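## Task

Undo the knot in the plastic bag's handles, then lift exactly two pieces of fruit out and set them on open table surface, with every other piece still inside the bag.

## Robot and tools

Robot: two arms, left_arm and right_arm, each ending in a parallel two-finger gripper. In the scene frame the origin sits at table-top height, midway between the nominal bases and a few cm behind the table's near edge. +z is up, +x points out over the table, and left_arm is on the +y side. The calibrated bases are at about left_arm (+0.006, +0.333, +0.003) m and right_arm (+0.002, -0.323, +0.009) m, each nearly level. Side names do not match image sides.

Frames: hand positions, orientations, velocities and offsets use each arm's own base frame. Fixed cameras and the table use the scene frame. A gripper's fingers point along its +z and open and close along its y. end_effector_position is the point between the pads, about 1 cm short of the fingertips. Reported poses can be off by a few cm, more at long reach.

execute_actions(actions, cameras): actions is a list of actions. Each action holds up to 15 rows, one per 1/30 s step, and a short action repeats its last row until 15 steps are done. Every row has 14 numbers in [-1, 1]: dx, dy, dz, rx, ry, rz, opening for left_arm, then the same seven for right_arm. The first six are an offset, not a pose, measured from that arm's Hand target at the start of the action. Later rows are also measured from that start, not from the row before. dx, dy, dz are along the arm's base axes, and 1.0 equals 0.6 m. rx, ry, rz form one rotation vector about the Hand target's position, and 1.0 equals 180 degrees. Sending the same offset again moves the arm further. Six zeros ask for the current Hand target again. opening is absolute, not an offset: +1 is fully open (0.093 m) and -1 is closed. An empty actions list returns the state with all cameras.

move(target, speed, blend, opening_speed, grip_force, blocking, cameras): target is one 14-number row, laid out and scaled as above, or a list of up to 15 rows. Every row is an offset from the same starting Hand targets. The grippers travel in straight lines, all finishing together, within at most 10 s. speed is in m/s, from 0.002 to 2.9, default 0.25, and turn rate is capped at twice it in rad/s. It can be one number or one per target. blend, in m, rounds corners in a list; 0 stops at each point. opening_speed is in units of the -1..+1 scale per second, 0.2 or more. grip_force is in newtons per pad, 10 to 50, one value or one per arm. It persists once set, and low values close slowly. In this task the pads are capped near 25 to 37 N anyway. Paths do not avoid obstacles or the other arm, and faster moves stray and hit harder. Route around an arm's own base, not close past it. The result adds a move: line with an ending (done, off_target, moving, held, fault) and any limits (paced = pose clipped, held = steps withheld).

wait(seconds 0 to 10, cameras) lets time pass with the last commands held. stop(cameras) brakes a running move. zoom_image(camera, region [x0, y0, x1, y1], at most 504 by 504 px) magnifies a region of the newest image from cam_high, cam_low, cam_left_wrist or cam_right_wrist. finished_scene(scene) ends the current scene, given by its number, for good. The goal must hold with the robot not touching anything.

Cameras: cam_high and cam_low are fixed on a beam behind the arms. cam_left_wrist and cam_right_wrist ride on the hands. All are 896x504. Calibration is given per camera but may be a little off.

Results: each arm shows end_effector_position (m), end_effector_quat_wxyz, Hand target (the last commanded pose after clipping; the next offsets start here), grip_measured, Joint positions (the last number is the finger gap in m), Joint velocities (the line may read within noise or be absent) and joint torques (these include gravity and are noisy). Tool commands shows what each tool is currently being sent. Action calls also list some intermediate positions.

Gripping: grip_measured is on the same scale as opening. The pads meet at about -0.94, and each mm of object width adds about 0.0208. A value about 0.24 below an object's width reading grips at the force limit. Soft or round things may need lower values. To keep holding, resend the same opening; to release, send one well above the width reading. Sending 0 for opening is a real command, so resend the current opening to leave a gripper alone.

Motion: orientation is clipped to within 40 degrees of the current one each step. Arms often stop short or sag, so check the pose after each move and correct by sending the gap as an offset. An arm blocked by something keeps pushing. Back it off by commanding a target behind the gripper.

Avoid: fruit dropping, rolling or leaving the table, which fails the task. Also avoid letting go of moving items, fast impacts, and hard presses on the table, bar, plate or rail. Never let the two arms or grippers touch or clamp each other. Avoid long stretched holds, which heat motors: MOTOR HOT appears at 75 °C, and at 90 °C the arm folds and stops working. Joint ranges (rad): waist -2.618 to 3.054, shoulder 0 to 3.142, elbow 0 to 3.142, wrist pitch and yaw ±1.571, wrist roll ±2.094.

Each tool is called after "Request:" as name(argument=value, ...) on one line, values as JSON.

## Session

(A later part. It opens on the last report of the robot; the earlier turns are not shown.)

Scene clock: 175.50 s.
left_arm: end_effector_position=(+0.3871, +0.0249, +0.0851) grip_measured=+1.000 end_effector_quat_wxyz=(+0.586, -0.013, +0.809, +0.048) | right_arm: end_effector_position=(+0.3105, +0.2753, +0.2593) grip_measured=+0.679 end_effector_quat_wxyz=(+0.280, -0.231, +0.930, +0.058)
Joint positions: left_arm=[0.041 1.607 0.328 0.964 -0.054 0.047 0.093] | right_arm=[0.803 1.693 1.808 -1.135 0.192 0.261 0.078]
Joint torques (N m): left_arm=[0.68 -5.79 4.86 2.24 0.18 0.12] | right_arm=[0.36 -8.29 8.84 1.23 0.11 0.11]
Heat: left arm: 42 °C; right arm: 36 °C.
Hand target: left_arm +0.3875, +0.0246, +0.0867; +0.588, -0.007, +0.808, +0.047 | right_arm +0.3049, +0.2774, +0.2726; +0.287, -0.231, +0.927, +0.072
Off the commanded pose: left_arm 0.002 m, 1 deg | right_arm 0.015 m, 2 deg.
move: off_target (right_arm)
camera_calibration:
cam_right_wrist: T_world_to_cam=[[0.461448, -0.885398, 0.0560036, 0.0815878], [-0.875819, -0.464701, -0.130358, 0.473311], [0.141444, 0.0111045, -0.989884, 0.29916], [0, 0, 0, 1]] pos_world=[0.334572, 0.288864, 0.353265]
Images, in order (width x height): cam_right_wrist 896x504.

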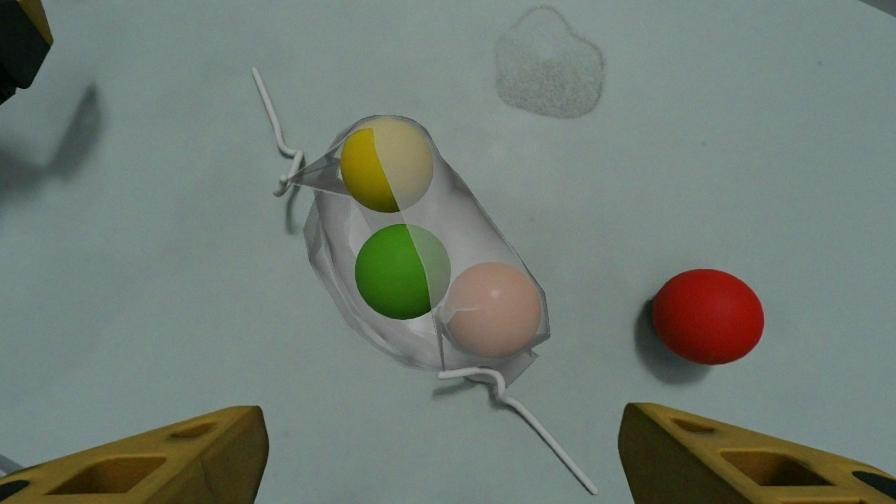

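Request:
move(target=[[0,0,0,0,0,0,1,0.0635,0.061,-0.25,0.211,0.113,-0.341,0.6],[0,0,0,0,0,0,1,0.0635,0.061,-0.431,0.211,0.113,-0.341,0.6],[0,0,0,0,0,0,1,0.0635,0.061,-0.431,0.211,0.113,-0.341,0.1],[0,0,0,0,0,0,1,0.0635,0.061,-0.18,0.211,0.113,-0.341,0.1]], speed=[0.2,0.12,0.1,0.12], cameras=["cam_right_wrist","cam_high"])

Request:
zoom_image(camera="cam_high", region=[340, 130, 560, 290])

Scene clock: 184.77 s.
left_arm: end_effector_position=(+0.3871, +0.0249, +0.0851) grip_measured=+1.000 end_effector_quat_wxyz=(+0.586, -0.013, +0.809, +0.048) | right_arm: end_effector_position=(+0.3411, +0.3105, +0.1429) grip_measured=+0.119 end_effector_quat_wxyz=(+0.180, +0.377, +0.883, +0.214)
Joint positions: left_arm=[0.041 1.607 0.328 0.964 -0.054 0.047 0.093] | right_arm=[0.803 1.822 1.499 -0.708 0.177 1.562 0.051]
Joint torques (N m): left_arm=[0.66 -5.81 4.79 2.24 0.18 0.12] | right_arm=[-0.36 -10.44 9.59 1.19 0.12 0.1]
Heat: left arm: 43 °C; right arm: 35 °C.
Hand target: left_arm +0.3875, +0.0246, +0.0867; +0.588, -0.007, +0.808, +0.047 | right_arm +0.3430, +0.3140, +0.1648; +0.182, +0.379, +0.876, +0.238
Off the commanded pose: left_arm 0.002 m, 1 deg | right_arm 0.022 m, 3 deg.
move: off_target (right_arm); target 3's new opening was sent with right_arm's hand 0.022 m and 3 deg from that target
camera_calibration:
cam_right_wrist: T_world_to_cam=[[-0.591317, -0.643897, -0.485532, 0.466615], [-0.795997, 0.562594, 0.223331, 0.104488], [0.129355, 0.518542, -0.845211, 0.00518676], [0, 0, 0, 1]] pos_world=[0.358418, 0.238978, 0.207605]
Images, in order (width x height): cam_high 896x504, cam_right_wrist 896x504.

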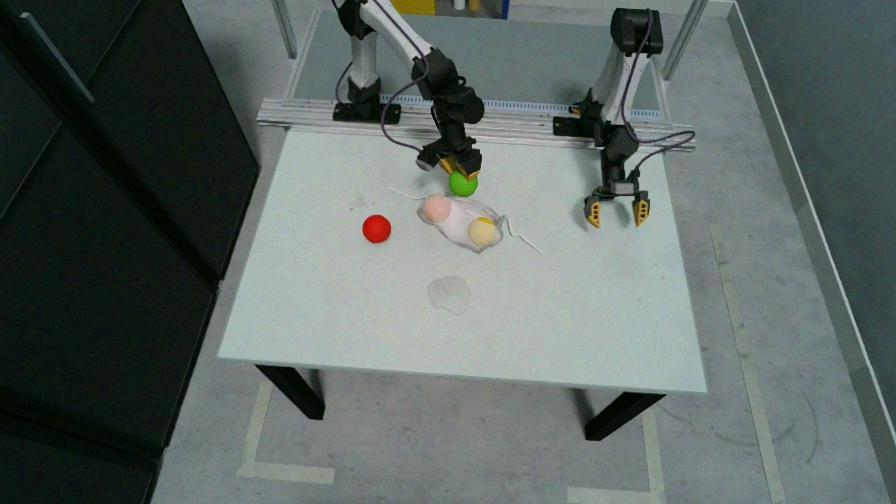

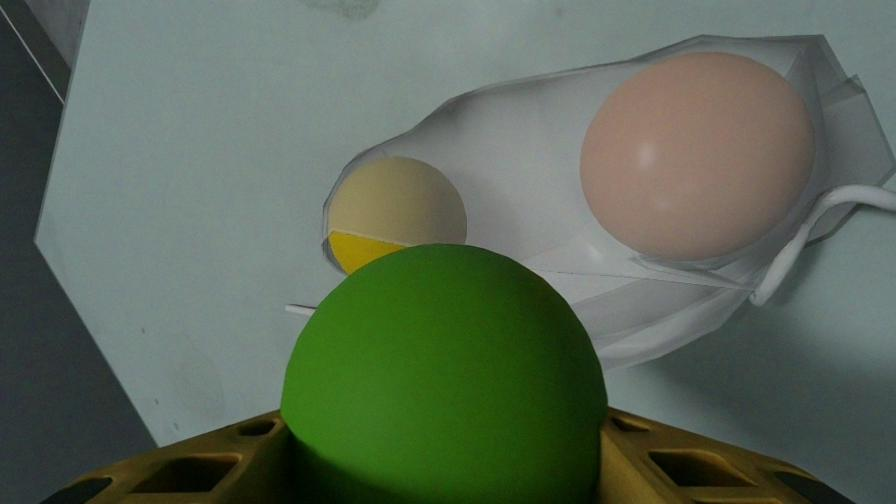

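Scaled by 2.291 from the camera's 896x504 image, which has a finer 1280x720 frame.

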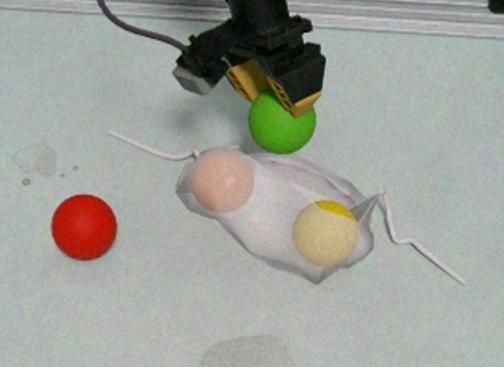

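Request:
move(target=[[0,0,0,0,0,0,1,-0.07,-0.4,0,0,0,0,0.1],[0,0,0,0,0,0,1,-0.07,-0.4,-0.245,0,0,0,0.1]], speed=0.15, cameras=["cam_high"])

Scene clock: 189.60 s.
left_arm: end_effector_position=(+0.3871, +0.0249, +0.0851) grip_measured=+1.000 end_effector_quat_wxyz=(+0.586, -0.013, +0.809, +0.048) | right_arm: end_effector_position=(+0.3116, +0.0745, +0.0420) grip_measured=+0.119 end_effector_quat_wxyz=(+0.206, +0.375, +0.867, +0.256)
Joint positions: left_arm=[0.041 1.607 0.328 0.964 -0.054 0.047 0.093] | right_arm=[0.117 1.363 0.542 -0.113 -0.225 1.009 0.051]
Joint torques (N m): left_arm=[0.7 -5.89 4.81 2.23 0.19 0.13] | right_arm=[0.2 -0.06 3.59 1.6 0.12 -0.04]
Heat: left arm: 43 °C; right arm: 35 °C.
Hand target: left_arm +0.3875, +0.0246, +0.0867; +0.588, -0.007, +0.808, +0.047 | right_arm +0.3011, +0.0740, +0.0178; +0.182, +0.379, +0.876, +0.238
Off the commanded pose: left_arm 0.002 m, 1 deg | right_arm 0.026 m, 4 deg.
move: off_target (right_arm)
Images, in order (width x height): cam_high 896x504.

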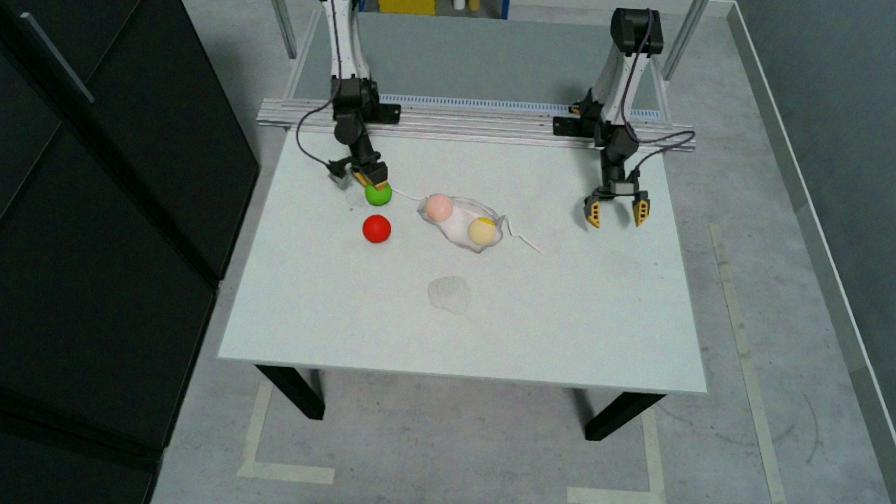

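Request:
move(target=[[0,0,0,0,0,0,1,0,0,0.06,0,0,0,0.1],[0,0,0,0,0,0,1,-0.03,-0.08,0.04,0,0,0,0.1],[0,0,0,0,0,0,1,-0.03,-0.08,-0.013,0,0,0,0.1],[0,0,0,0,0,0,1,-0.03,-0.08,-0.013,0,0,0,0.65],[0,0,0,0,0,0,1,-0.06,-0.08,0.25,0,0,0,0.65]], speed=0.12, opening_speed=0.5, cameras=["cam_high","cam_low"])

Request:
zoom_image(camera="cam_high", region=[330, 130, 560, 290])

Scene clock: 233.80 s.
left_arm: end_effector_position=(+0.3871, +0.0249, +0.0851) grip_measured=+1.000 end_effector_quat_wxyz=(+0.586, -0.013, +0.809, +0.048) | right_arm: end_effector_position=(+0.2647, +0.0278, +0.1586) grip_measured=+0.649 end_effector_quat_wxyz=(+0.173, +0.382, +0.876, +0.239)
Joint positions: left_arm=[0.041 1.607 0.328 0.964 -0.054 0.047 0.093] | right_arm=[-0.111 1.086 0.908 -0.894 -0.345 0.799 0.076]
Joint torques (N m): left_arm=[0.73 -5.83 4.83 2.23 0.17 0.12] | right_arm=[-0.47 -3.12 9.26 1.02 -0.02 -0.05]
Heat: left arm: 45 °C; right arm: 33 °C.
Hand target: left_arm +0.3875, +0.0246, +0.0867; +0.588, -0.007, +0.808, +0.047 | right_arm +0.2650, +0.0259, +0.1678; +0.182, +0.379, +0.876, +0.238
Off the commanded pose: left_arm 0.002 m, 1 deg | right_arm 0.009 m, 1 deg.
move: done; target 4's new opening was sent with right_arm's hand 0.036 m and 6 deg from that target
Images, in order (width x height): cam_high 896x504, cam_low 896x504.

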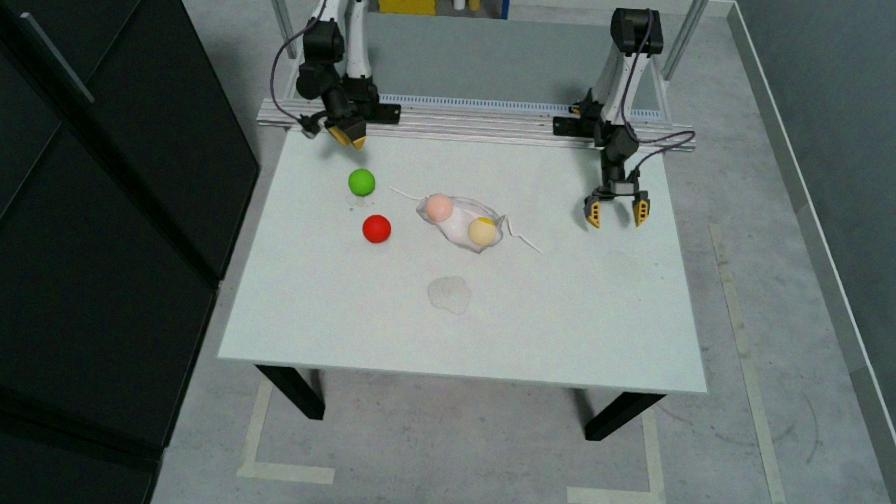

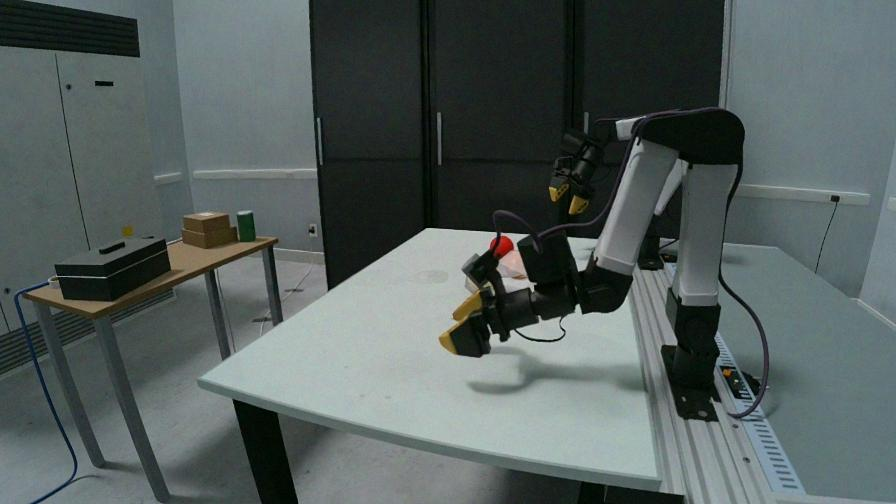

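Scaled by 2.191 from the camera's 896x504 image, which has a finer 1280x720 frame.

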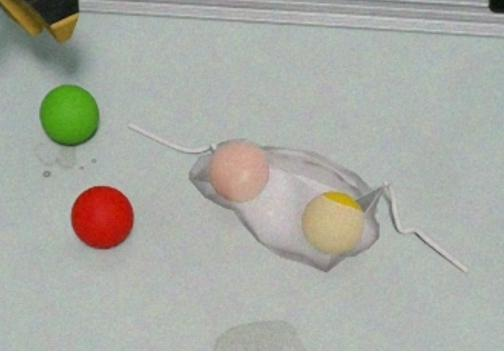

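Done; two out, two in, untied.

Request:
finished_scene(scene=2)

The scene is finished: the task was done.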